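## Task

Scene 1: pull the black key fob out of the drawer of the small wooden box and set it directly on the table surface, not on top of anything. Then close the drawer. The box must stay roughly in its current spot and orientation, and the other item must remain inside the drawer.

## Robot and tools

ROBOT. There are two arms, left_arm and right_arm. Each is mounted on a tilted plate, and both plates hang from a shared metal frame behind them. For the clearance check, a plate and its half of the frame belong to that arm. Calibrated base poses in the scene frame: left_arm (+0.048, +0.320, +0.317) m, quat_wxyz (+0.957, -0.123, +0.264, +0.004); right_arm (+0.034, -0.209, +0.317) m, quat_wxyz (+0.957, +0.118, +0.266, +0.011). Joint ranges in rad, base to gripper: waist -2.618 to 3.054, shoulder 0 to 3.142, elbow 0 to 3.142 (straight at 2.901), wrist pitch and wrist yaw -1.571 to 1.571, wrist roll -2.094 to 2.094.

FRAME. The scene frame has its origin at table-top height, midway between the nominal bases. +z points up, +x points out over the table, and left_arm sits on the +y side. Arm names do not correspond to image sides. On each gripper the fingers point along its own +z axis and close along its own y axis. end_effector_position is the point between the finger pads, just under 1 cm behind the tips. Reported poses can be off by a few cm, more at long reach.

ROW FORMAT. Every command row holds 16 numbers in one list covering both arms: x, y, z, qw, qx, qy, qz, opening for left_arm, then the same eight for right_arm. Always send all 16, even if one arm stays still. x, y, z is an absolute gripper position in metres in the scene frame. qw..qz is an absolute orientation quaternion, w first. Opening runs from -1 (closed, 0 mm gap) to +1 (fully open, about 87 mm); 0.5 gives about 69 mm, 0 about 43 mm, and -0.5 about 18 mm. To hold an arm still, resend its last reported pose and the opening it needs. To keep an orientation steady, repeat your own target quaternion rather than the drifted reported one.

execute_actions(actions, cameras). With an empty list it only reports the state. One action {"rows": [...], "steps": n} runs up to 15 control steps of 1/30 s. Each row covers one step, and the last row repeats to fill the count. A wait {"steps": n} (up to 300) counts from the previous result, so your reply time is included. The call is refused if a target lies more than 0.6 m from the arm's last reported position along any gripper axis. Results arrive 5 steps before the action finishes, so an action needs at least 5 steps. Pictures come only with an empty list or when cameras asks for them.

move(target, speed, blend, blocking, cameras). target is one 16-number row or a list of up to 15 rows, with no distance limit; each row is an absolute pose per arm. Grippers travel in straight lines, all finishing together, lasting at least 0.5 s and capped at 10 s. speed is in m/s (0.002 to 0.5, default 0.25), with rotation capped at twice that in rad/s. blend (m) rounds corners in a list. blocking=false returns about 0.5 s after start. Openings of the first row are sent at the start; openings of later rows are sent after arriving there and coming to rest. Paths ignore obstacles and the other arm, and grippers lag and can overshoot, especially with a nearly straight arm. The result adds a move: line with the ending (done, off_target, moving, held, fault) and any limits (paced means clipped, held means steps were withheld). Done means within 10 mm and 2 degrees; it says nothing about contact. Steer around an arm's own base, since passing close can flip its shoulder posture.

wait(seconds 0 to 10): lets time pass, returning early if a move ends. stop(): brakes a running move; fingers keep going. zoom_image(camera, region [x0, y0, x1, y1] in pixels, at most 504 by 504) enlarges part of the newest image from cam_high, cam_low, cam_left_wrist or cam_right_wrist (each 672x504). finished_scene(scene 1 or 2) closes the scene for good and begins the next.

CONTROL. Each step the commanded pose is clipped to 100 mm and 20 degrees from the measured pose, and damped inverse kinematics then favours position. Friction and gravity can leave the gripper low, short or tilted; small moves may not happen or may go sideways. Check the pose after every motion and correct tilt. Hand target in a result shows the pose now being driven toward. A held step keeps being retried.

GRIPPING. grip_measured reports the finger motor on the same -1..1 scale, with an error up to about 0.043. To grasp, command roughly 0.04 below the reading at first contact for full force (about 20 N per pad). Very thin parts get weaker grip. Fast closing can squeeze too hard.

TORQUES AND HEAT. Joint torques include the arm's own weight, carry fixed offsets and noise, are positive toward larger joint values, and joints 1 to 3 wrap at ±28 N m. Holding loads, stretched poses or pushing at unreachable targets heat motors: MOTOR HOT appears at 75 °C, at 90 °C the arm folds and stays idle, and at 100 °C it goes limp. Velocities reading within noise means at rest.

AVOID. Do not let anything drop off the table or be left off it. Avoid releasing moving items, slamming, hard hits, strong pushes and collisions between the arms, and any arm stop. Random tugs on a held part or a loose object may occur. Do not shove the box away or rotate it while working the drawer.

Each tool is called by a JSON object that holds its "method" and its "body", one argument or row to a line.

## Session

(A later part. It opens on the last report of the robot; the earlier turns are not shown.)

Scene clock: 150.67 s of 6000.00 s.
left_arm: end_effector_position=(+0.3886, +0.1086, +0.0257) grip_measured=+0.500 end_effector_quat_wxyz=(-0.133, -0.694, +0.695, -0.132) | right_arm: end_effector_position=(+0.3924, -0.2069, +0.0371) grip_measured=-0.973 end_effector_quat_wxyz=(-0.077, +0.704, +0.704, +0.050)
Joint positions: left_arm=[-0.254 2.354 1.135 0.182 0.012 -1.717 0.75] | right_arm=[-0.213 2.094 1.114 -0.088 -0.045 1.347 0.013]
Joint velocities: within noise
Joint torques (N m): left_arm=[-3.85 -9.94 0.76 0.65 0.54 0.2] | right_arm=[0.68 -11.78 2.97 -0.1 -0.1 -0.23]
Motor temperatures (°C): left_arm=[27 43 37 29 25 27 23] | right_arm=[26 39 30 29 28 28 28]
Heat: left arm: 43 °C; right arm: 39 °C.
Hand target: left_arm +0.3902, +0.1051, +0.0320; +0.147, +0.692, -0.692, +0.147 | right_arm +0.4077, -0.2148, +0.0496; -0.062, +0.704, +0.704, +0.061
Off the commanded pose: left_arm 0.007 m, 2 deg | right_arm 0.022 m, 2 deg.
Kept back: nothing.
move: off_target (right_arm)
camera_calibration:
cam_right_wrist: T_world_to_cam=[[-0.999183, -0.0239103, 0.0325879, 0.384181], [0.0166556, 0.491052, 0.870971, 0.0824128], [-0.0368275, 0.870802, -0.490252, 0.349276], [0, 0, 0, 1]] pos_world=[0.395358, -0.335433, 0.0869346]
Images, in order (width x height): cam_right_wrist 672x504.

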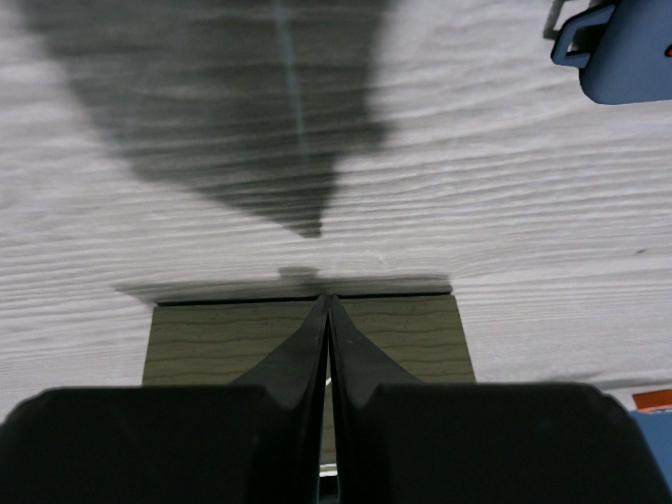

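{"method": "move", "body": {
  "target": [
    [0.390,0.105,0.032,0.1470,0.6916,-0.6916,0.1470,0.5,0.412,-0.21,0.054,-0.0616,0.7044,0.7044,0.0616,-1],
    [0.390,0.105,0.032,0.1470,0.6916,-0.6916,0.1470,0.5,0.407,-0.19,0.048,-0.0616,0.7044,0.7044,0.0616,-1]
  ],
  "speed": 0.04,
  "cameras": ["cam_right_wrist","cam_low"]
}}

{"method": "zoom_image", "body": {
  "camera": "cam_low",
  "region": [150, 230, 400, 400]
}}

Scene clock: 152.00 s of 6000.00 s.
left_arm: end_effector_position=(+0.3886, +0.1086, +0.0257) grip_measured=+0.500 end_effector_quat_wxyz=(-0.133, -0.694, +0.695, -0.132) | right_arm: end_effector_position=(+0.3983, -0.1890, +0.0414) grip_measured=-0.973 end_effector_quat_wxyz=(-0.077, +0.702, +0.706, +0.057)
Joint positions: left_arm=[-0.254 2.354 1.135 0.182 0.012 -1.717 0.75] | right_arm=[-0.167 2.09 1.114 -0.084 -0.035 1.382 0.013]
Joint velocities: within noise
Joint torques (N m): left_arm=[-3.84 -9.88 0.69 0.65 0.55 0.19] | right_arm=[2.74 -10.39 1.09 0.15 0.05 -0.03]
Motor temperatures (°C): left_arm=[27 43 37 29 25 27 23] | right_arm=[26 39 30 29 28 28 28]
Heat: left arm: 43 °C; right arm: 39 °C.
Hand target: left_arm +0.3902, +0.1051, +0.0320; +0.147, +0.692, -0.692, +0.147 | right_arm +0.4069, -0.1900, +0.0479; -0.062, +0.705, +0.704, +0.062
Off the commanded pose: left_arm 0.007 m, 2 deg | right_arm 0.011 m, 2 deg.
Kept back: nothing.
move: off_target (right_arm)
camera_calibration:
cam_right_wrist: T_world_to_cam=[[-0.999345, -0.0281478, 0.0227373, 0.390003], [0.00636269, 0.48189, 0.876209, 0.0719267], [-0.0356202, 0.87578, -0.481395, 0.336096], [0, 0, 0, 1]] pos_world=[0.401262, -0.318029, 0.0899043]
Images, in order (width x height): cam_low 672x504, cam_right_wrist 672x504.

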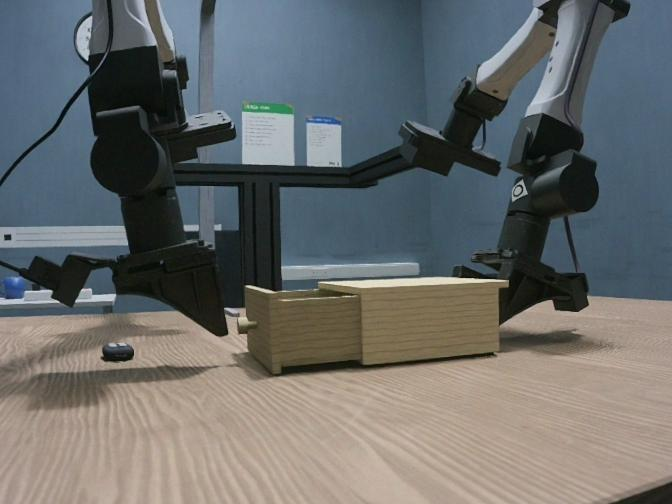

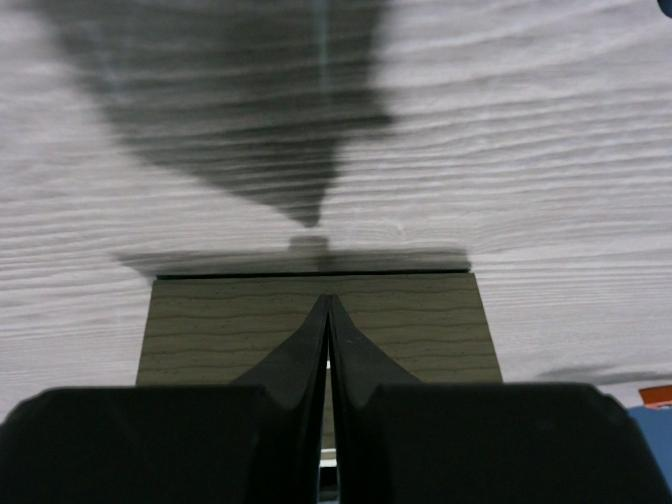

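Scaled by 2.016 from the camera's 672x504 image, which has a finer 960x720 frame.

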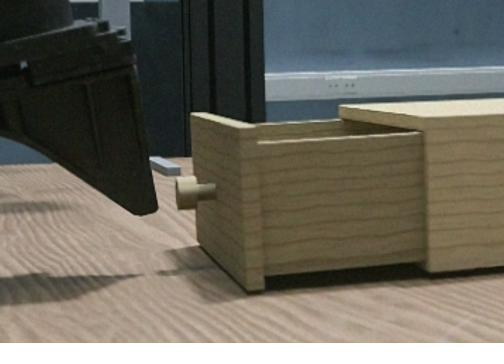

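{"method": "move", "body": {
  "target": [
    [0.390,0.100,0.032,0.1470,0.6916,-0.6916,0.1470,0.5,0.402,-0.150,0.046,-0.0616,0.7044,0.7044,0.0616,-1]
  ],
  "speed": 0.04,
  "cameras": ["cam_low","cam_right_wrist"]
}}

{"method": "zoom_image", "body": {
  "camera": "cam_low",
  "region": [150, 230, 520, 400]
}}

Scene clock: 153.53 s of 6000.00 s.
left_arm: end_effector_position=(+0.3886, +0.1086, +0.0257) grip_measured=+0.500 end_effector_quat_wxyz=(-0.133, -0.694, +0.695, -0.132) | right_arm: end_effector_position=(+0.3966, -0.1762, +0.0376) grip_measured=-0.973 end_effector_quat_wxyz=(-0.044, +0.711, +0.701, +0.025)
Joint positions: left_arm=[-0.254 2.354 1.135 0.182 0.012 -1.717 0.75] | right_arm=[-0.094 2.09 1.078 -0.033 0.091 1.466 0.013]
Joint velocities: within noise
Joint torques (N m): left_arm=[-4.93 -9.37 1.35 0.64 0.5 0.09] | right_arm=[5.59 -8.64 1.25 0.17 -0.62 0.01]
Motor temperatures (°C): left_arm=[27 44 37 29 25 27 23] | right_arm=[26 39 30 29 28 28 28]
Heat: left arm: 44 °C; right arm: 39 °C.
Hand target: left_arm +0.3901, +0.1001, +0.0321; +0.147, +0.692, -0.692, +0.147 | right_arm +0.4013, -0.1507, +0.0464; -0.062, +0.704, +0.705, +0.061
Off the commanded pose: left_arm 0.011 m, 2 deg | right_arm 0.028 m, 5 deg.
Kept back: nothing.
move: off_target (left_arm, right_arm)
camera_calibration:
cam_right_wrist: T_world_to_cam=[[-0.999706, -0.0074444, 0.0230705, 0.392508], [0.014955, 0.559614, 0.828618, 0.0811795], [-0.0190791, 0.82872, -0.559338, 0.311058], [0, 0, 0, 1]] pos_world=[0.397113, -0.300287, 0.0976642]
Images, in order (width x height): cam_low 672x504, cam_right_wrist 672x504.

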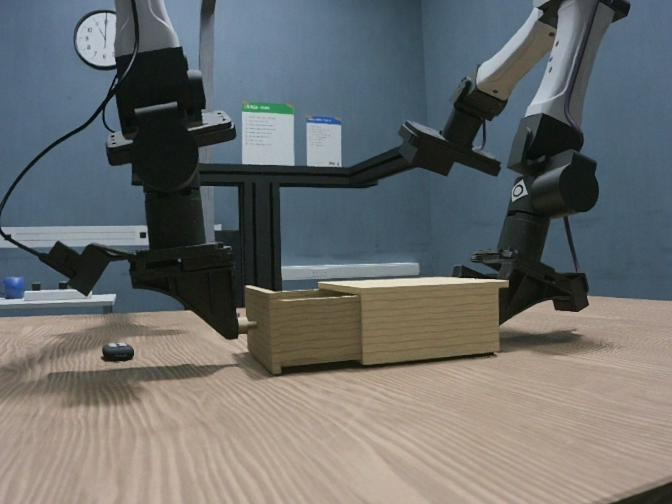

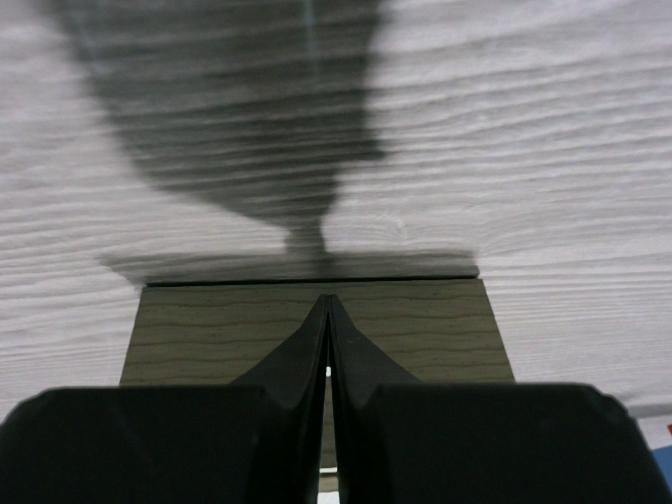

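Scaled by 1.362 from the camera's 672x504 image, which has a finer 960x720 frame.

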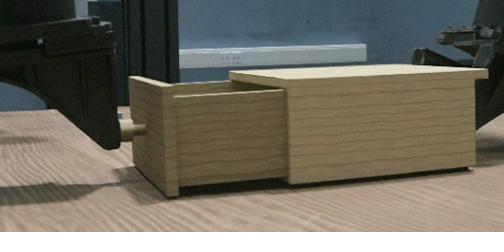

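{"method": "move", "body": {
  "target": [
    [0.390,0.085,0.034,0.1470,0.6916,-0.6916,0.1470,0.5,0.405,-0.125,0.048,-0.0616,0.7044,0.7044,0.0616,-1]
  ],
  "speed": 0.04,
  "cameras": ["cam_low","cam_high"]
}}

{"method": "zoom_image", "body": {
  "camera": "cam_low",
  "region": [150, 230, 520, 400]
}}

Scene clock: 154.70 s of 6000.00 s.
left_arm: end_effector_position=(+0.3889, +0.1078, +0.0250) grip_measured=+0.500 end_effector_quat_wxyz=(-0.125, -0.697, +0.696, -0.123) | right_arm: end_effector_position=(+0.3999, -0.1498, +0.0431) grip_measured=-0.973 end_effector_quat_wxyz=(-0.043, +0.710, +0.703, +0.029)
Joint positions: left_arm=[-0.267 2.354 1.14 0.173 -0.018 -1.731 0.75] | right_arm=[-0.022 2.09 1.078 -0.033 0.123 1.523 0.013]
Joint velocities: within noise
Joint torques (N m): left_arm=[-7.23 -8.43 2.43 0.73 0.62 -0.07] | right_arm=[5.91 -7.6 2.66 0.18 -0.53 0.02]
Motor temperatures (°C): left_arm=[27 45 37 29 25 27 23] | right_arm=[26 39 30 29 28 28 28]
Heat: left arm: 45 °C; right arm: 39 °C.
Hand target: left_arm +0.3895, +0.0858, +0.0346; +0.147, +0.691, -0.692, +0.146 | right_arm +0.4043, -0.1256, +0.0488; -0.062, +0.704, +0.705, +0.061
Off the commanded pose: left_arm 0.025 m, 4 deg | right_arm 0.026 m, 4 deg.
Kept back: nothing.
move: off_target (left_arm, right_arm)
Images, in order (width x height): cam_high 672x504, cam_low 672x504.

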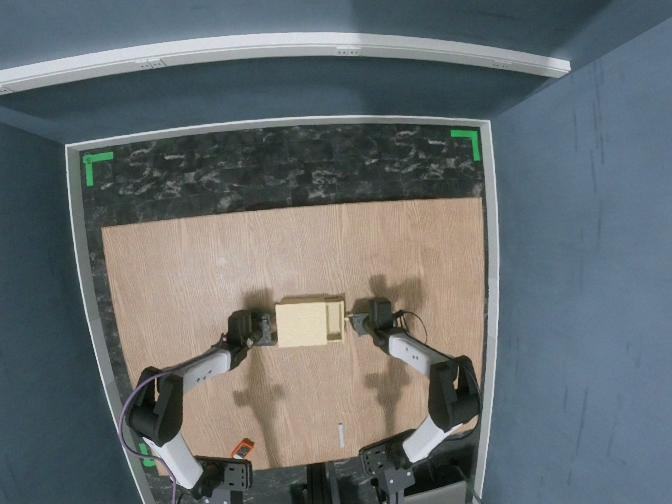

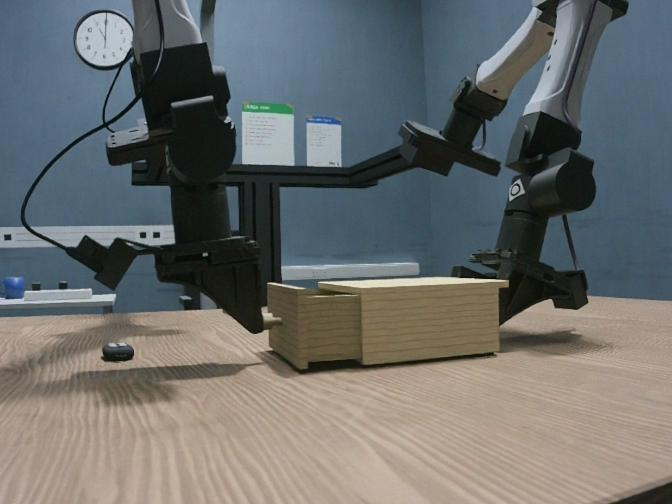

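Scaled by 1.362 from the camera's 672x504 image, which has a finer 960x720 frame.

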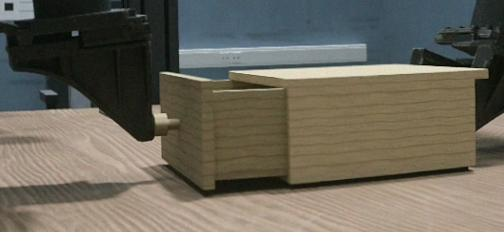

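{"method": "move", "body": {
  "target": [
    [0.390,0.087,0.034,0.1470,0.6916,-0.6916,0.1470,0.5,0.405,-0.103,0.048,-0.0616,0.7044,0.7044,0.0616,-1]
  ],
  "speed": 0.04,
  "cameras": ["cam_high","cam_low"]
}}

Scene clock: 156.23 s of 6000.00 s.
left_arm: end_effector_position=(+0.3889, +0.1078, +0.0250) grip_measured=+0.500 end_effector_quat_wxyz=(-0.125, -0.697, +0.695, -0.122) | right_arm: end_effector_position=(+0.4036, -0.1356, +0.0461) grip_measured=-0.973 end_effector_quat_wxyz=(-0.031, +0.714, +0.699, +0.025)
Joint positions: left_arm=[-0.267 2.354 1.141 0.172 -0.019 -1.732 0.75] | right_arm=[0.028 2.09 1.078 -0.026 0.17 1.576 0.013]
Joint velocities: within noise
Joint torques (N m): left_arm=[-6.87 -8.64 2.13 0.71 0.62 -0.07] | right_arm=[6.89 -6.11 3.38 0.2 -0.74 -0.03]
Motor temperatures (°C): left_arm=[28 45 37 29 25 27 23] | right_arm=[26 39 30 29 28 28 28]
Heat: left arm: 45 °C; right arm: 39 °C.
Hand target: left_arm +0.3897, +0.0876, +0.0345; +0.147, +0.691, -0.692, +0.146 | right_arm +0.4038, -0.1042, +0.0496; -0.062, +0.704, +0.705, +0.060
Off the commanded pose: left_arm 0.023 m, 4 deg | right_arm 0.033 m, 6 deg.
Kept back: nothing.
move: off_target (left_arm, right_arm)
Images, in order (width x height): cam_high 672x504, cam_low 672x504.

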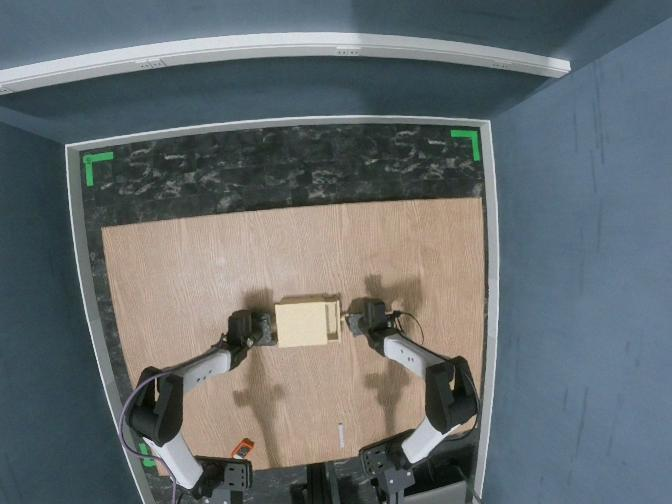

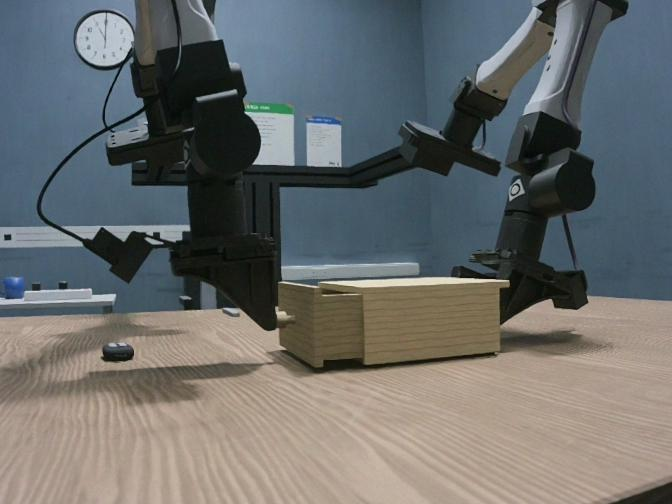

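{"method": "move", "body": {
  "target": [
    [0.390,0.087,0.034,0.1470,0.6916,-0.6916,0.1470,0.5,0.403,-0.085,0.046,-0.0616,0.7044,0.7044,0.0616,-1]
  ],
  "speed": 0.04,
  "cameras": ["cam_high","cam_low"]
}}

Scene clock: 157.23 s of 6000.00 s.
left_arm: end_effector_position=(+0.3889, +0.1078, +0.0250) grip_measured=+0.500 end_effector_quat_wxyz=(-0.125, -0.697, +0.695, -0.122) | right_arm: end_effector_position=(+0.4038, -0.1194, +0.0443) grip_measured=-0.973 end_effector_quat_wxyz=(-0.028, +0.715, +0.698, +0.026)
Joint positions: left_arm=[-0.267 2.354 1.141 0.172 -0.019 -1.732 0.75] | right_arm=[0.071 2.112 1.087 -0.016 0.194 1.615 0.013]
Joint velocities: within noise
Joint torques (N m): left_arm=[-6.79 -8.62 2.15 0.7 0.62 -0.06] | right_arm=[7.36 -6.13 3.28 0.23 -0.75 -0.03]
Motor temperatures (°C): left_arm=[28 45 37 29 25 27 23] | right_arm=[26 39 30 29 28 28 28]
Heat: left arm: 45 °C; right arm: 39 °C.
Hand target: left_arm +0.3897, +0.0877, +0.0345; +0.147, +0.691, -0.692, +0.146 | right_arm +0.4018, -0.0865, +0.0477; -0.062, +0.704, +0.705, +0.060
Off the commanded pose: left_arm 0.023 m, 4 deg | right_arm 0.034 m, 6 deg.
Kept back: nothing.
move: off_target (left_arm, right_arm)
Images, in order (width x height): cam_high 672x504, cam_low 672x504.

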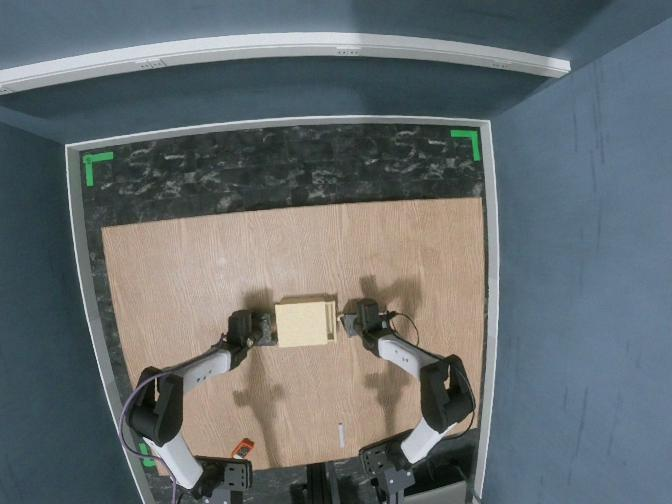

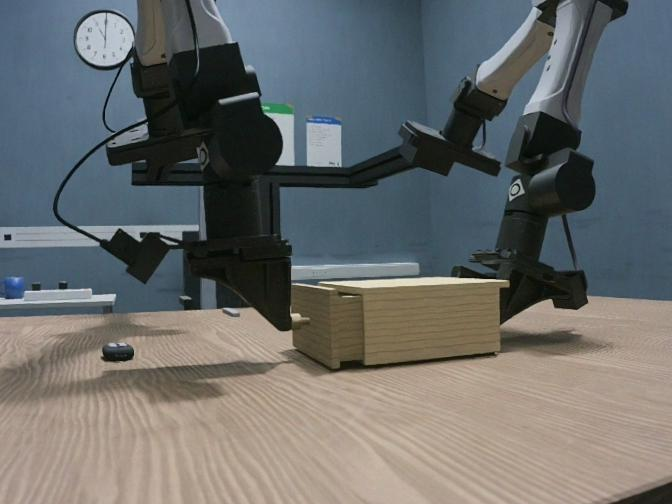

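{"method": "move", "body": {
  "target": [
    [0.390,0.087,0.034,0.1470,0.6916,-0.6916,0.1470,0.5,0.402,-0.071,0.046,-0.0616,0.7044,0.7044,0.0616,-1]
  ],
  "speed": 0.04,
  "cameras": ["cam_high","cam_low"]
}}

{"method": "zoom_image", "body": {
  "camera": "cam_high",
  "region": [240, 270, 400, 380]
}}

Scene clock: 158.20 s of 6000.00 s.
left_arm: end_effector_position=(+0.3889, +0.1078, +0.0250) grip_measured=+0.500 end_effector_quat_wxyz=(-0.125, -0.697, +0.695, -0.122) | right_arm: end_effector_position=(+0.4037, -0.1183, +0.0422) grip_measured=-0.973 end_effector_quat_wxyz=(-0.013, +0.719, +0.695, +0.011)
Joint positions: left_arm=[-0.267 2.354 1.141 0.172 -0.019 -1.732 0.75] | right_arm=[0.093 2.12 1.09 -0.016 0.248 1.645 0.013]
Joint velocities: within noise
Joint torques (N m): left_arm=[-6.82 -8.62 2.17 0.7 0.61 -0.06] | right_arm=[8.83 -5.89 3.44 0.28 -1.07 -0.07]
Motor temperatures (°C): left_arm=[28 46 37 29 25 27 23] | right_arm=[26 39 30 29 28 28 28]
Heat: left arm: 46 °C; right arm: 39 °C.
Hand target: left_arm +0.3897, +0.0877, +0.0345; +0.147, +0.691, -0.692, +0.146 | right_arm +0.4001, -0.0737, +0.0489; -0.061, +0.704, +0.705, +0.059
Off the commanded pose: left_arm 0.023 m, 4 deg | right_arm 0.048 m, 8 deg.
Kept back: nothing.
move: off_target (left_arm, right_arm)
Images, in order (width x height): cam_high 672x504, cam_low 672x504.

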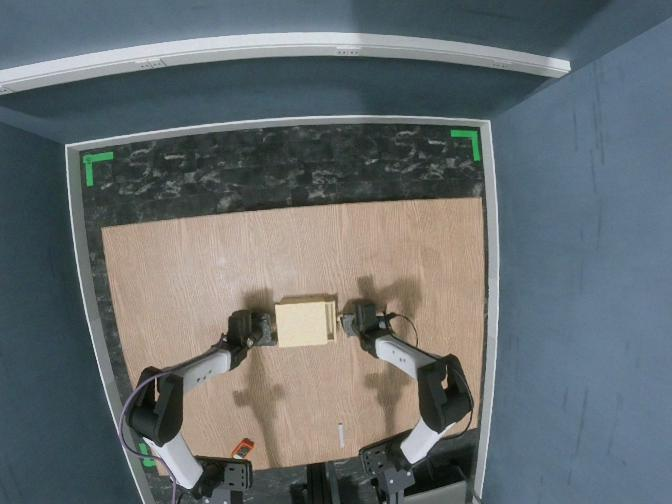

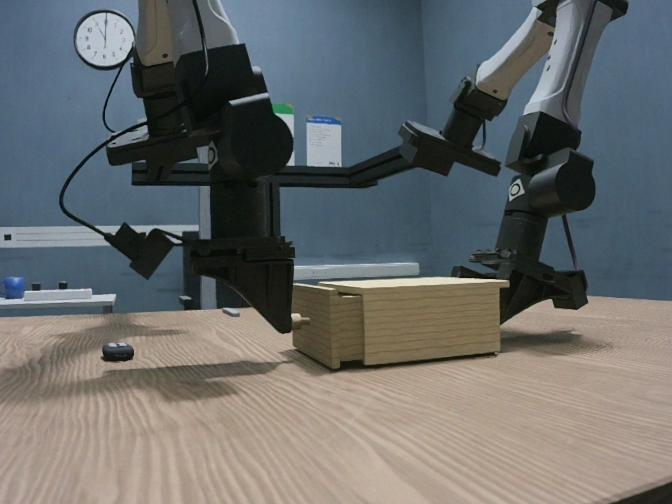

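Scaled by 3.150 from the camera's 672x504 image, which has a finer 960x720 frame.

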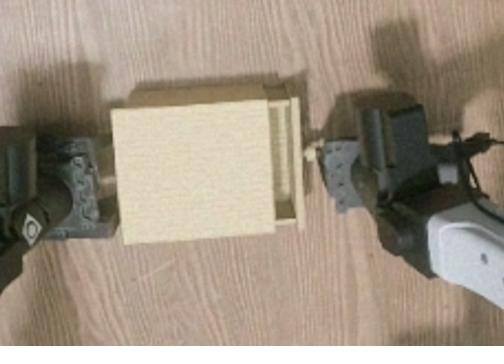

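{"method": "zoom_image", "body": {
  "camera": "cam_high",
  "region": [315, 285, 355, 355]
}}

{"method": "zoom_image", "body": {
  "camera": "cam_low",
  "region": [250, 250, 420, 390]
}}

Scaled by 7.200 from the camera's 672x504 image, which has a finer 960x720 frame.

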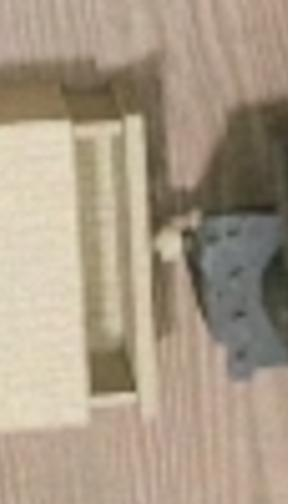

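Scaled by 2.965 from the camera's 672x504 image, which has a finer 960x720 frame.

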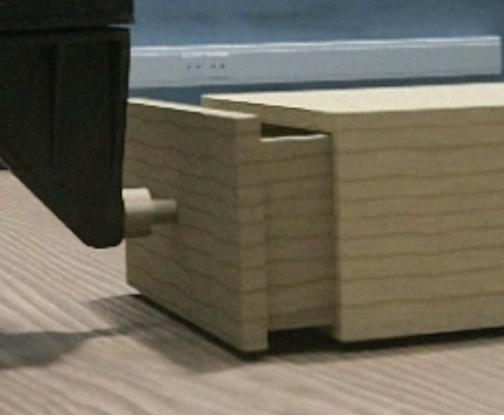

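{"method": "execute_actions", "body": {
  "actions": [],
  "cameras": ["cam_left_wrist","cam_right_wrist"]
}}

Scene clock: 159.50 s of 6000.00 s.
left_arm: end_effector_position=(+0.3889, +0.1078, +0.0250) grip_measured=+0.500 end_effector_quat_wxyz=(-0.125, -0.697, +0.695, -0.122) | right_arm: end_effector_position=(+0.4036, -0.1183, +0.0422) grip_measured=-0.973 end_effector_quat_wxyz=(-0.013, +0.720, +0.694, +0.011)
Joint positions: left_arm=[-0.267 2.354 1.141 0.172 -0.019 -1.732 0.75] | right_arm=[0.093 2.12 1.09 -0.016 0.249 1.647 0.013]
Joint velocities: within noise
Joint torques (N m): left_arm=[-6.75 -8.65 2.17 0.71 0.61 -0.06] | right_arm=[8.87 -5.91 3.43 0.21 -1.08 -0.03]
Motor temperatures (°C): left_arm=[28 46 37 29 25 27 23] | right_arm=[26 39 30 29 28 28 28]
Heat: left arm: 46 °C; right arm: 39 °C.
Hand target: left_arm +0.3897, +0.0877, +0.0345; +0.147, +0.691, -0.692, +0.146 | right_arm +0.4000, -0.0736, +0.0489; -0.061, +0.704, +0.705, +0.059
Off the commanded pose: left_arm 0.023 m, 4 deg | right_arm 0.047 m, 8 deg.
Steps of this call (1-39: nothing new was sent). Readings (end_effector_position of left_arm | right_arm):
1: (+0.3889, +0.1078, +0.0250) | (+0.4037, -0.1183, +0.0422)
2: (+0.3889, +0.1078, +0.0250) | (+0.4037, -0.1182, +0.0423)
4: (+0.3889, +0.1078, +0.0250) | (+0.4037, -0.1182, +0.0423)
8: (+0.3889, +0.1078, +0.0250) | (+0.4037, -0.1183, +0.0423)
39: the state above
camera_calibration:
cam_left_wrist: T_world_to_cam=[[0.99988, -0.00502224, -0.0146541, -0.389902], [0.0118406, -0.362174, 0.932035, 0.0357381], [-0.00998824, -0.932097, -0.362071, 0.25429], [0, 0, 0, 1]] pos_world=[0.391972, 0.248008, 0.0530483]
cam_right_wrist: T_world_to_cam=[[-0.999885, 0.0151026, 0.00100292, 0.403499], [0.0100453, 0.612581, 0.790344, 0.0547701], [0.0113218, 0.790263, -0.612663, 0.25118], [0, 0, 0, 1]] pos_world=[0.400059, -0.238143, 0.110197]
Images, in order (width x height): cam_left_wrist 672x504, cam_right_wrist 672x504.

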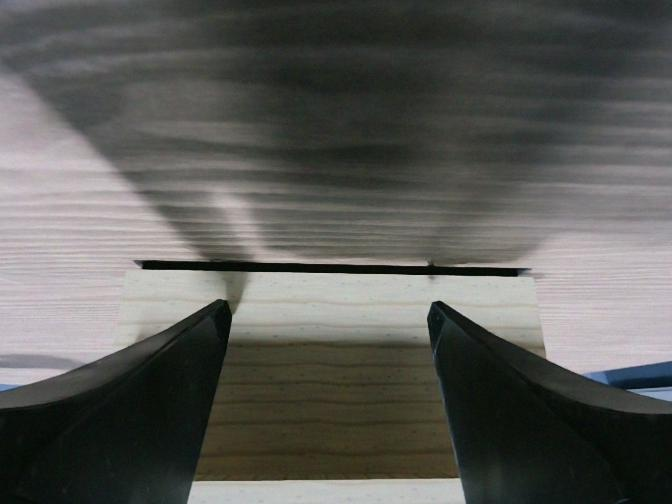

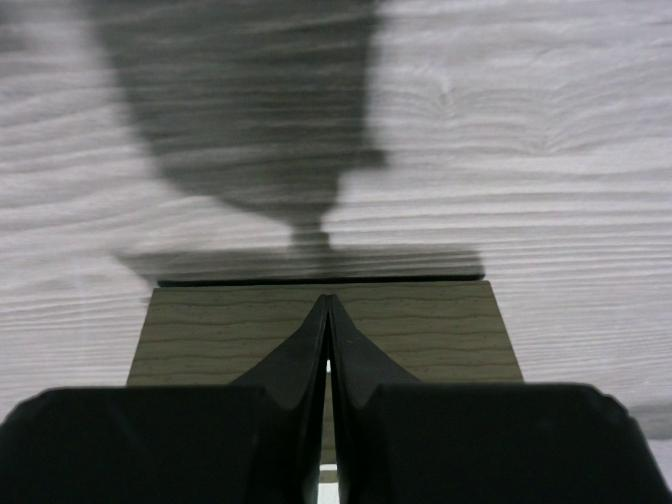

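{"method": "execute_actions", "body": {
  "actions": [],
  "cameras": ["cam_high","cam_low"]
}}

{"method": "zoom_image", "body": {
  "camera": "cam_high",
  "region": [322, 292, 342, 350]
}}

{"method": "zoom_image", "body": {
  "camera": "cam_low",
  "region": [320, 270, 380, 370]
}}

Scene clock: 159.83 s of 6000.00 s.
left_arm: end_effector_position=(+0.3889, +0.1078, +0.0250) grip_measured=+0.500 end_effector_quat_wxyz=(-0.125, -0.697, +0.695, -0.122) | right_arm: end_effector_position=(+0.4036, -0.1183, +0.0421) grip_measured=-0.973 end_effector_quat_wxyz=(-0.012, +0.720, +0.694, +0.010)
Joint positions: left_arm=[-0.267 2.354 1.141 0.172 -0.019 -1.732 0.75] | right_arm=[0.093 2.12 1.09 -0.016 0.25 1.647 0.013]
Joint velocities: within noise
Joint torques (N m): left_arm=[-6.82 -8.68 2.18 0.72 0.62 -0.05] | right_arm=[8.66 -5.93 3.28 0.25 -1.06 -0.02]
Motor temperatures (°C): left_arm=[28 46 37 29 25 27 23] | right_arm=[26 39 30 29 28 28 28]
Heat: left arm: 46 °C; right arm: 39 °C.
Hand target: left_arm +0.3897, +0.0877, +0.0345; +0.147, +0.691, -0.692, +0.146 | right_arm +0.4000, -0.0737, +0.0489; -0.061, +0.704, +0.705, +0.059
Off the commanded pose: left_arm 0.023 m, 4 deg | right_arm 0.048 m, 8 deg.
Steps of this call (1-10: nothing new was sent). Readings (end_effector_position of left_arm | right_arm):
1: (+0.3889, +0.1078, +0.0250) | (+0.4036, -0.1183, +0.0422)
2: (+0.3889, +0.1078, +0.0250) | (+0.4036, -0.1183, +0.0422)
4: (+0.3889, +0.1078, +0.0250) | (+0.4036, -0.1183, +0.0421)
8: (+0.3889, +0.1078, +0.0250) | (+0.4036, -0.1183, +0.0421)
10: the state above
Images, in order (width x height): cam_high 672x504, cam_low 672x504.

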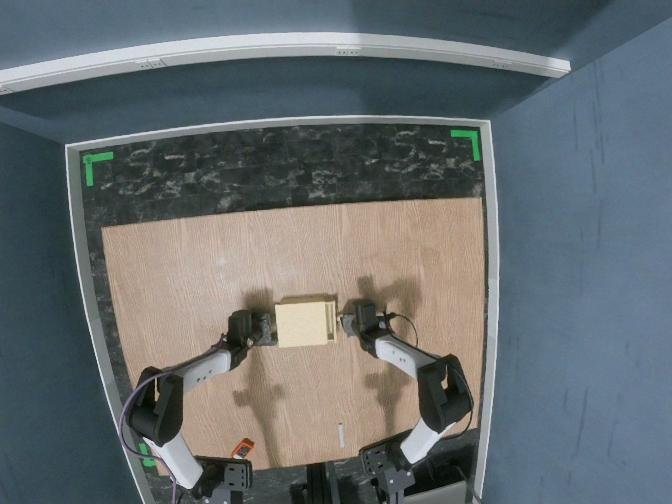

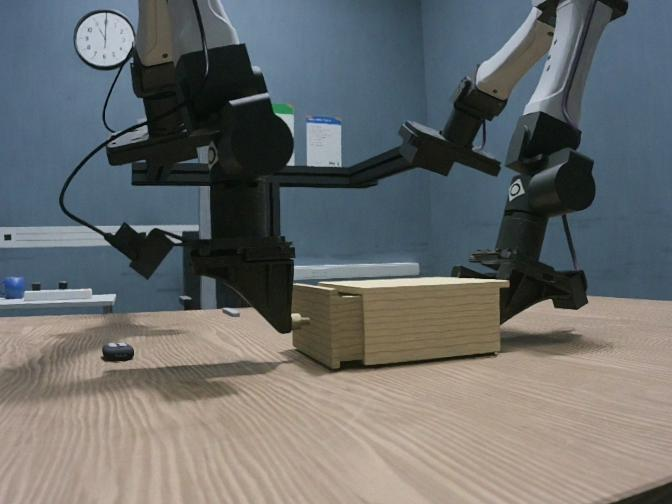

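Scaled by 8.690 from the camera's 672x504 image, which has a finer 960x720 frame.

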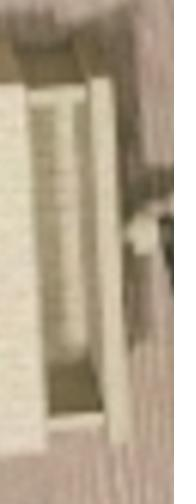

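Scaled by 5.040 from the camera's 672x504 image, which has a finer 960x720 frame.

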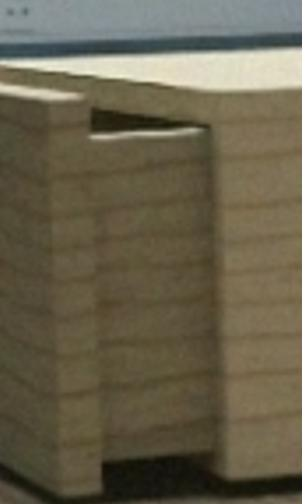

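{"method": "move", "body": {
  "target": [
    [0.390,0.095,0.034,0.1470,0.6916,-0.6916,0.1470,0.5,0.403,-0.16,0.05,-0.0,0.7071,0.7071,0.0,-1],
    [0.390,0.095,0.034,0.1470,0.6916,-0.6916,0.1470,0.5,0.400,-0.12,0.18,0.0616,0.7044,0.7044,-0.0616,-1]
  ],
  "speed": 0.12,
  "cameras": ["cam_high","cam_low","cam_right_wrist"]
}}

Scene clock: 163.00 s of 6000.00 s.
left_arm: end_effector_position=(+0.3889, +0.1078, +0.0250) grip_measured=+0.500 end_effector_quat_wxyz=(-0.125, -0.697, +0.696, -0.122) | right_arm: end_effector_position=(+0.3868, -0.1192, +0.1668) grip_measured=-0.973 end_effector_quat_wxyz=(+0.048, +0.698, +0.711, -0.075)
Joint positions: left_arm=[-0.267 2.354 1.141 0.172 -0.019 -1.731 0.75] | right_arm=[0.32 1.741 1.037 -0.502 0.548 1.845 0.013]
Joint velocities: within noise
Joint torques (N m): left_arm=[-5.12 -9.48 1.14 0.72 0.7 0.11] | right_arm=[4.42 -9.84 5.79 -0.18 0.27 -0.04]
Motor temperatures (°C): left_arm=[28 47 36 29 25 27 23] | right_arm=[26 39 30 29 28 28 28]
Heat: left arm: 47 °C; right arm: 39 °C.
Hand target: left_arm +0.3900, +0.0954, +0.0342; +0.147, +0.692, -0.692, +0.146 | right_arm +0.3998, -0.1200, +0.1797; +0.061, +0.705, +0.704, -0.061
Off the commanded pose: left_arm 0.016 m, 4 deg | right_arm 0.019 m, 2 deg.
Kept back: nothing.
move: off_target (left_arm, right_arm)
camera_calibration:
cam_right_wrist: T_world_to_cam=[[-0.998511, -0.0359115, 0.0410622, 0.373324], [-0.000755654, 0.761773, 0.647844, 0.00268902], [-0.0545452, 0.646848, -0.760666, 0.361531], [0, 0, 0, 1]] pos_world=[0.392489, -0.222497, 0.257933]
Images, in order (width x height): cam_high 672x504, cam_low 672x504, cam_right_wrist 672x504.

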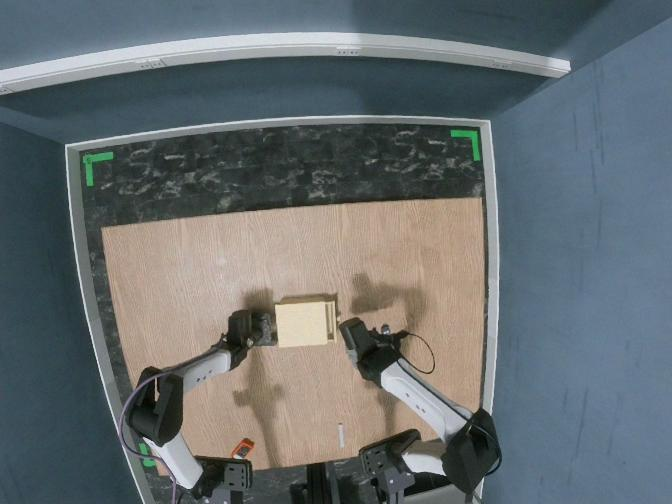

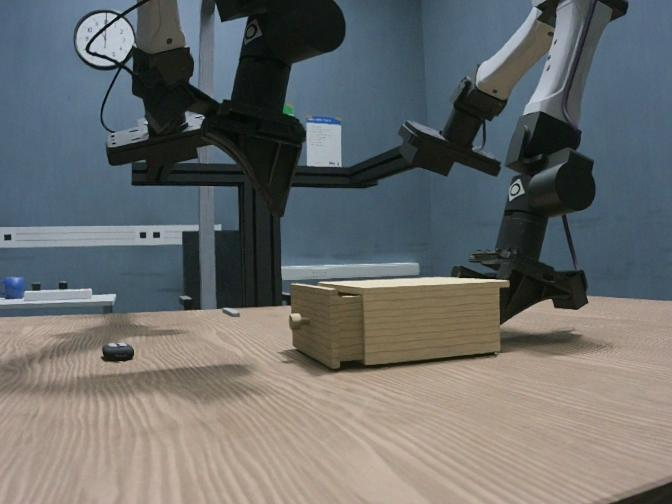

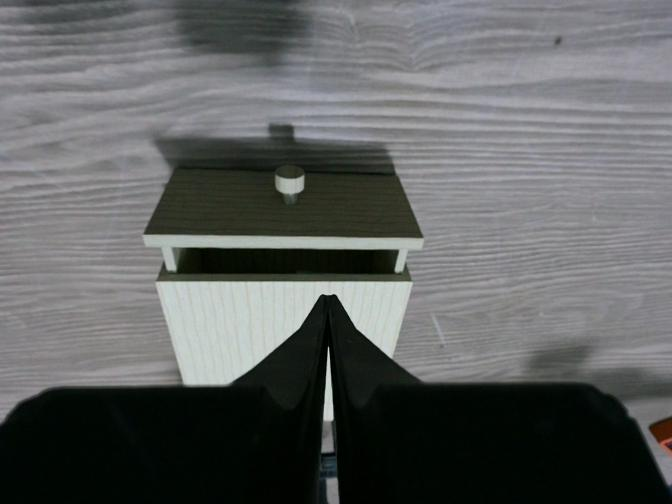

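{"method": "zoom_image", "body": {
  "camera": "cam_right_wrist",
  "region": [140, 150, 430, 300]
}}

{"method": "zoom_image", "body": {
  "camera": "cam_high",
  "region": [315, 285, 355, 355]
}}

Scaled by 1.738 from the camera's 672x504 image, which has a finer 960x720 frame.

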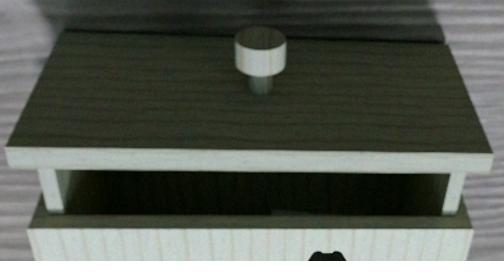

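Scaled by 7.200 from the camera's 672x504 image, which has a finer 960x720 frame.

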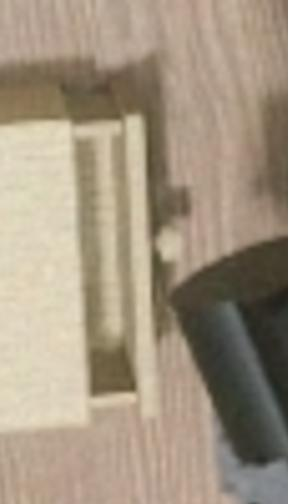

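{"method": "move", "body": {
  "target": [
    [0.390,0.100,0.034,0.1470,0.6916,-0.6916,0.1470,0.5,0.405,-0.05,0.16,0.183,0.683,0.683,-0.183,-1]
  ],
  "speed": 0.15,
  "cameras": ["cam_right_wrist"]
}}

{"method": "zoom_image", "body": {
  "camera": "cam_right_wrist",
  "region": [120, 120, 460, 320]
}}

Scene clock: 165.37 s of 6000.00 s.
left_arm: end_effector_position=(+0.3887, +0.1078, +0.0253) grip_measured=+0.500 end_effector_quat_wxyz=(-0.127, -0.695, +0.697, -0.124) | right_arm: end_effector_position=(+0.4054, -0.0539, +0.1607) grip_measured=-0.973 end_effector_quat_wxyz=(+0.158, +0.656, +0.728, -0.126)
Joint positions: left_arm=[-0.265 2.354 1.141 0.172 -0.012 -1.725 0.75] | right_arm=[0.565 2.038 1.333 -0.717 0.862 2.095 0.013]
Joint velocities: within noise
Joint torques (N m): left_arm=[-4.27 -10 0.57 0.73 0.7 0.14] | right_arm=[6.72 -6.52 6.08 -0.39 0.41 -0.04]
Motor temperatures (°C): left_arm=[28 48 36 29 25 27 23] | right_arm=[26 39 30 29 28 28 28]
Heat: left arm: 48 °C; right arm: 39 °C.
Hand target: left_arm +0.3901, +0.1001, +0.0341; +0.147, +0.692, -0.692, +0.146 | right_arm +0.4052, -0.0503, +0.1599; +0.163, +0.651, +0.730, -0.129
Off the commanded pose: left_arm 0.012 m, 4 deg | right_arm 0.004 m, 9 deg.
joint sent to its limit (right arm) — joint 6 (wrist roll), upper limit.
Kept back: nothing.
move: off_target (left_arm, right_arm)
camera_calibration:
cam_right_wrist: T_world_to_cam=[[-0.991568, -0.128342, -0.017896, 0.396161], [-0.122382, 0.882094, 0.454899, 0.0437115], [-0.0425966, 0.453253, -0.890363, 0.321217], [0, 0, 0, 1]] pos_world=[0.411853, -0.133306, 0.273205]
Images, in order (width x height): cam_right_wrist 672x504.

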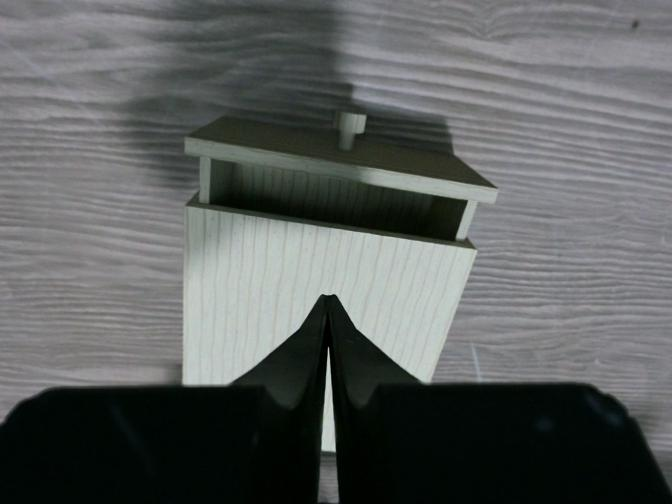

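Scaled by 1.482 from the camera's 672x504 image, which has a finer 960x720 frame.

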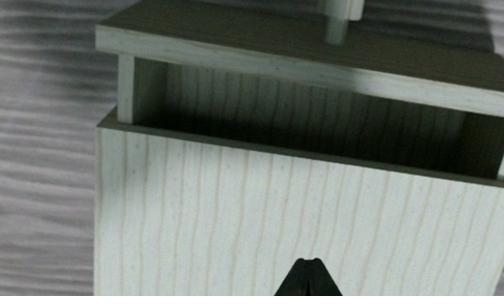

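{"method": "move", "body": {
  "target": [
    [0.390,0.100,0.034,0.1470,0.6916,-0.6916,0.1470,0.5,0.43,-0.14,0.15,0.0,0.7071,0.7071,0.0,-1],
    [0.390,0.100,0.034,0.1470,0.6916,-0.6916,0.1470,0.5,0.435,-0.165,0.115,-0.0923,0.701,0.701,0.0923,-1]
  ],
  "speed": 0.15,
  "cameras": ["cam_right_wrist"]
}}

{"method": "zoom_image", "body": {
  "camera": "cam_right_wrist",
  "region": [150, 200, 550, 400]
}}

Scene clock: 168.93 s of 6000.00 s.
left_arm: end_effector_position=(+0.3887, +0.1078, +0.0253) grip_measured=+0.500 end_effector_quat_wxyz=(-0.127, -0.695, +0.697, -0.124) | right_arm: end_effector_position=(+0.4306, -0.1642, +0.1195) grip_measured=-0.973 end_effector_quat_wxyz=(-0.093, +0.703, +0.700, +0.086)
Joint positions: left_arm=[-0.265 2.354 1.141 0.172 -0.012 -1.725 0.75] | right_arm=[-0.084 1.879 1.143 -0.311 -0.062 1.46 0.013]
Joint velocities: within noise
Joint torques (N m): left_arm=[-4.27 -10.02 0.5 0.72 0.69 0.14] | right_arm=[1.58 -6.97 5.29 0.18 -0.15 -0.26]
Motor temperatures (°C): left_arm=[28 49 36 29 25 27 23] | right_arm=[26 39 30 29 28 28 28]
Heat: left arm: 49 °C; right arm: 39 °C.
Hand target: left_arm +0.3901, +0.1001, +0.0341; +0.147, +0.692, -0.692, +0.146 | right_arm +0.4348, -0.1650, +0.1151; -0.092, +0.701, +0.701, +0.092
Off the commanded pose: left_arm 0.012 m, 4 deg | right_arm 0.006 m, 1 deg.
Kept back: nothing.
move: off_target (left_arm)
camera_calibration:
cam_right_wrist: T_world_to_cam=[[-0.99984, -0.0175446, 0.00339062, 0.425424], [-0.00436065, 0.423568, 0.905854, -0.0171235], [-0.017329, 0.905694, -0.423577, 0.343283], [0, 0, 0, 1]] pos_world=[0.43123, -0.296192, 0.159476]
Images, in order (width x height): cam_right_wrist 672x504.

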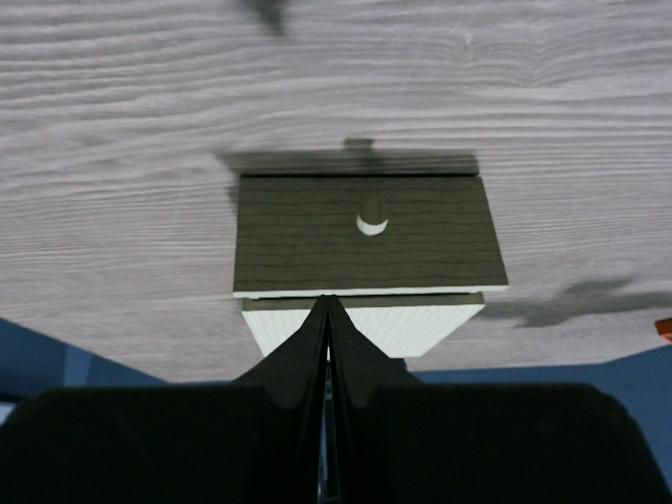

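Scaled by 1.260 from the camera's 672x504 image, which has a finer 960x720 frame.

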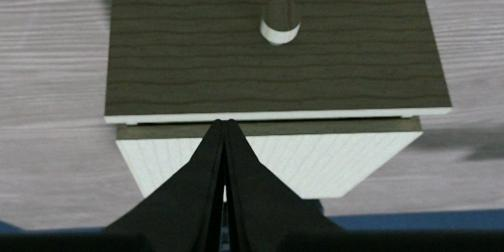

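{"method": "move", "body": {
  "target": [
    [0.390,0.100,0.034,0.1470,0.6916,-0.6916,0.1470,0.5,0.44,-0.135,0.14,0.0,0.7071,0.7071,0.0,-1]
  ],
  "speed": 0.15,
  "cameras": ["cam_right_wrist"]
}}

{"method": "zoom_image", "body": {
  "camera": "cam_right_wrist",
  "region": [220, 230, 520, 330]
}}

Scene clock: 170.60 s of 6000.00 s.
left_arm: end_effector_position=(+0.3887, +0.1078, +0.0253) grip_measured=+0.500 end_effector_quat_wxyz=(-0.127, -0.695, +0.697, -0.124) | right_arm: end_effector_position=(+0.4227, -0.1320, +0.1237) grip_measured=-0.973 end_effector_quat_wxyz=(-0.019, +0.701, +0.713, -0.014)
Joint positions: left_arm=[-0.265 2.354 1.141 0.172 -0.012 -1.725 0.75] | right_arm=[0.13 1.879 1.151 -0.374 0.289 1.64 0.013]
Joint velocities: within noise
Joint torques (N m): left_arm=[-4.29 -9.95 0.54 0.72 0.69 0.14] | right_arm=[4.04 -11.62 5.46 -0.14 0.11 -0.04]
Motor temperatures (°C): left_arm=[28 50 36 29 25 27 23] | right_arm=[26 40 30 29 28 28 28]
Heat: left arm: 50 °C; right arm: 40 °C.
Hand target: left_arm +0.3901, +0.1001, +0.0341; +0.147, +0.692, -0.692, +0.146 | right_arm +0.4396, -0.1349, +0.1397; +0.000, +0.707, +0.707, +0.000
Off the commanded pose: left_arm 0.012 m, 4 deg | right_arm 0.024 m, 3 deg.
Kept back: nothing.
move: off_target (left_arm, right_arm)
camera_calibration:
cam_right_wrist: T_world_to_cam=[[-0.998301, -0.0379282, 0.0442344, 0.409716], [0.0103126, 0.632156, 0.774772, 0.002961], [-0.0573488, 0.773912, -0.630691, 0.340902], [0, 0, 0, 1]] pos_world=[0.42854, -0.25016, 0.194586]
Images, in order (width x height): cam_right_wrist 672x504.

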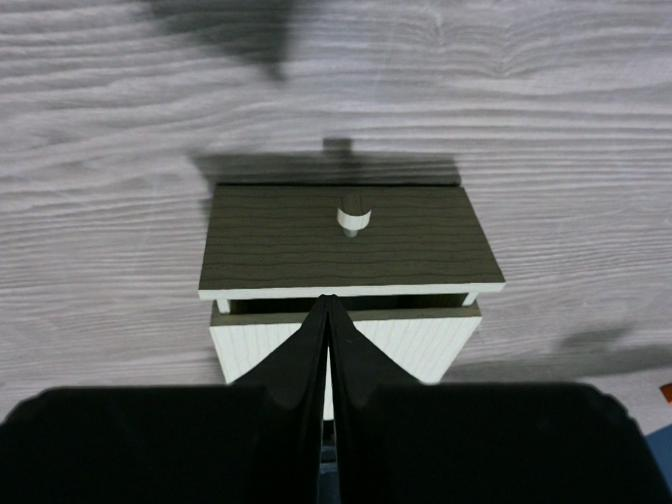

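Scaled by 1.680 from the camera's 672x504 image, which has a finer 960x720 frame.

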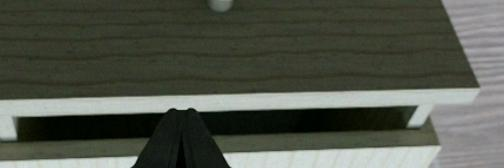

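{"method": "move", "body": {
  "target": [
    [0.390,0.100,0.034,0.1470,0.6916,-0.6916,0.1470,0.5,0.475,-0.135,0.145,0.0,0.7071,0.7071,0.0,-1]
  ],
  "speed": 0.15,
  "cameras": ["cam_right_wrist"]
}}

{"method": "zoom_image", "body": {
  "camera": "cam_right_wrist",
  "region": [120, 230, 420, 330]
}}

Scene clock: 172.67 s of 6000.00 s.
left_arm: end_effector_position=(+0.3887, +0.1078, +0.0253) grip_measured=+0.500 end_effector_quat_wxyz=(-0.127, -0.695, +0.697, -0.124) | right_arm: end_effector_position=(+0.4784, -0.1370, +0.1511) grip_measured=-0.973 end_effector_quat_wxyz=(+0.004, +0.709, +0.705, +0.011)
Joint positions: left_arm=[-0.265 2.354 1.141 0.172 -0.012 -1.725 0.75] | right_arm=[0.13 1.879 1.338 -0.49 0.292 1.642 0.013]
Joint velocities: within noise
Joint torques (N m): left_arm=[-4.26 -9.99 0.54 0.72 0.69 0.15] | right_arm=[3.92 -7.06 6.41 0 0.15 -0.08]
Motor temperatures (°C): left_arm=[28 50 36 28 25 27 23] | right_arm=[26 40 30 29 28 28 28]
Heat: left arm: 50 °C; right arm: 40 °C.
Hand target: left_arm +0.3901, +0.1001, +0.0341; +0.147, +0.692, -0.692, +0.146 | right_arm +0.4749, -0.1351, +0.1451; +0.000, +0.707, +0.707, +0.000
Off the commanded pose: left_arm 0.012 m, 4 deg | right_arm 0.007 m, 1 deg.
Kept back: nothing.
move: off_target (left_arm)
camera_calibration:
cam_right_wrist: T_world_to_cam=[[-0.999609, -0.015604, -0.0232126, 0.477787], [-0.0278545, 0.630642, 0.775574, 0.00219802], [0.00253677, 0.775917, -0.63083, 0.336908], [0, 0, 0, 1]] pos_world=[0.476806, -0.255343, 0.221918]
Images, in order (width x height): cam_right_wrist 672x504.

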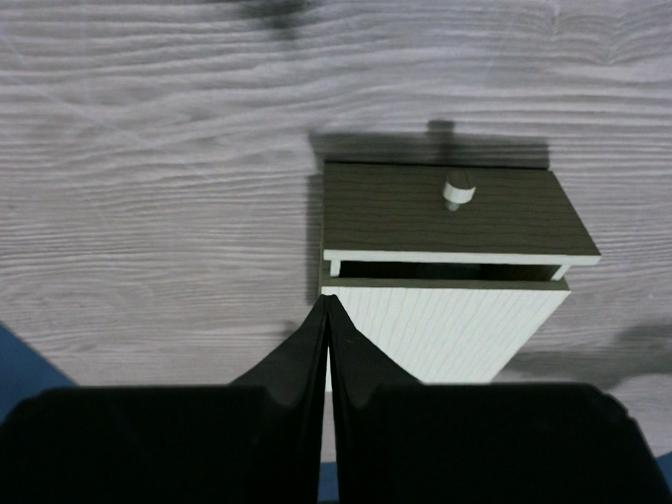

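Scaled by 1.680 from the camera's 672x504 image, which has a finer 960x720 frame.

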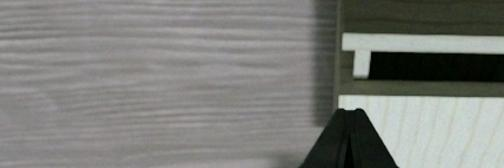

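{"method": "zoom_image", "body": {
  "camera": "cam_right_wrist",
  "region": [380, 245, 540, 305]
}}

Scaled by 3.150 from the camera's 672x504 image, which has a finer 960x720 frame.

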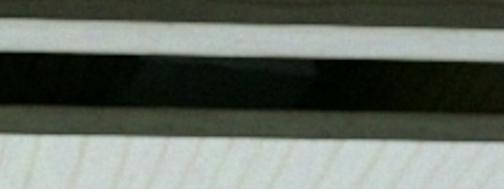

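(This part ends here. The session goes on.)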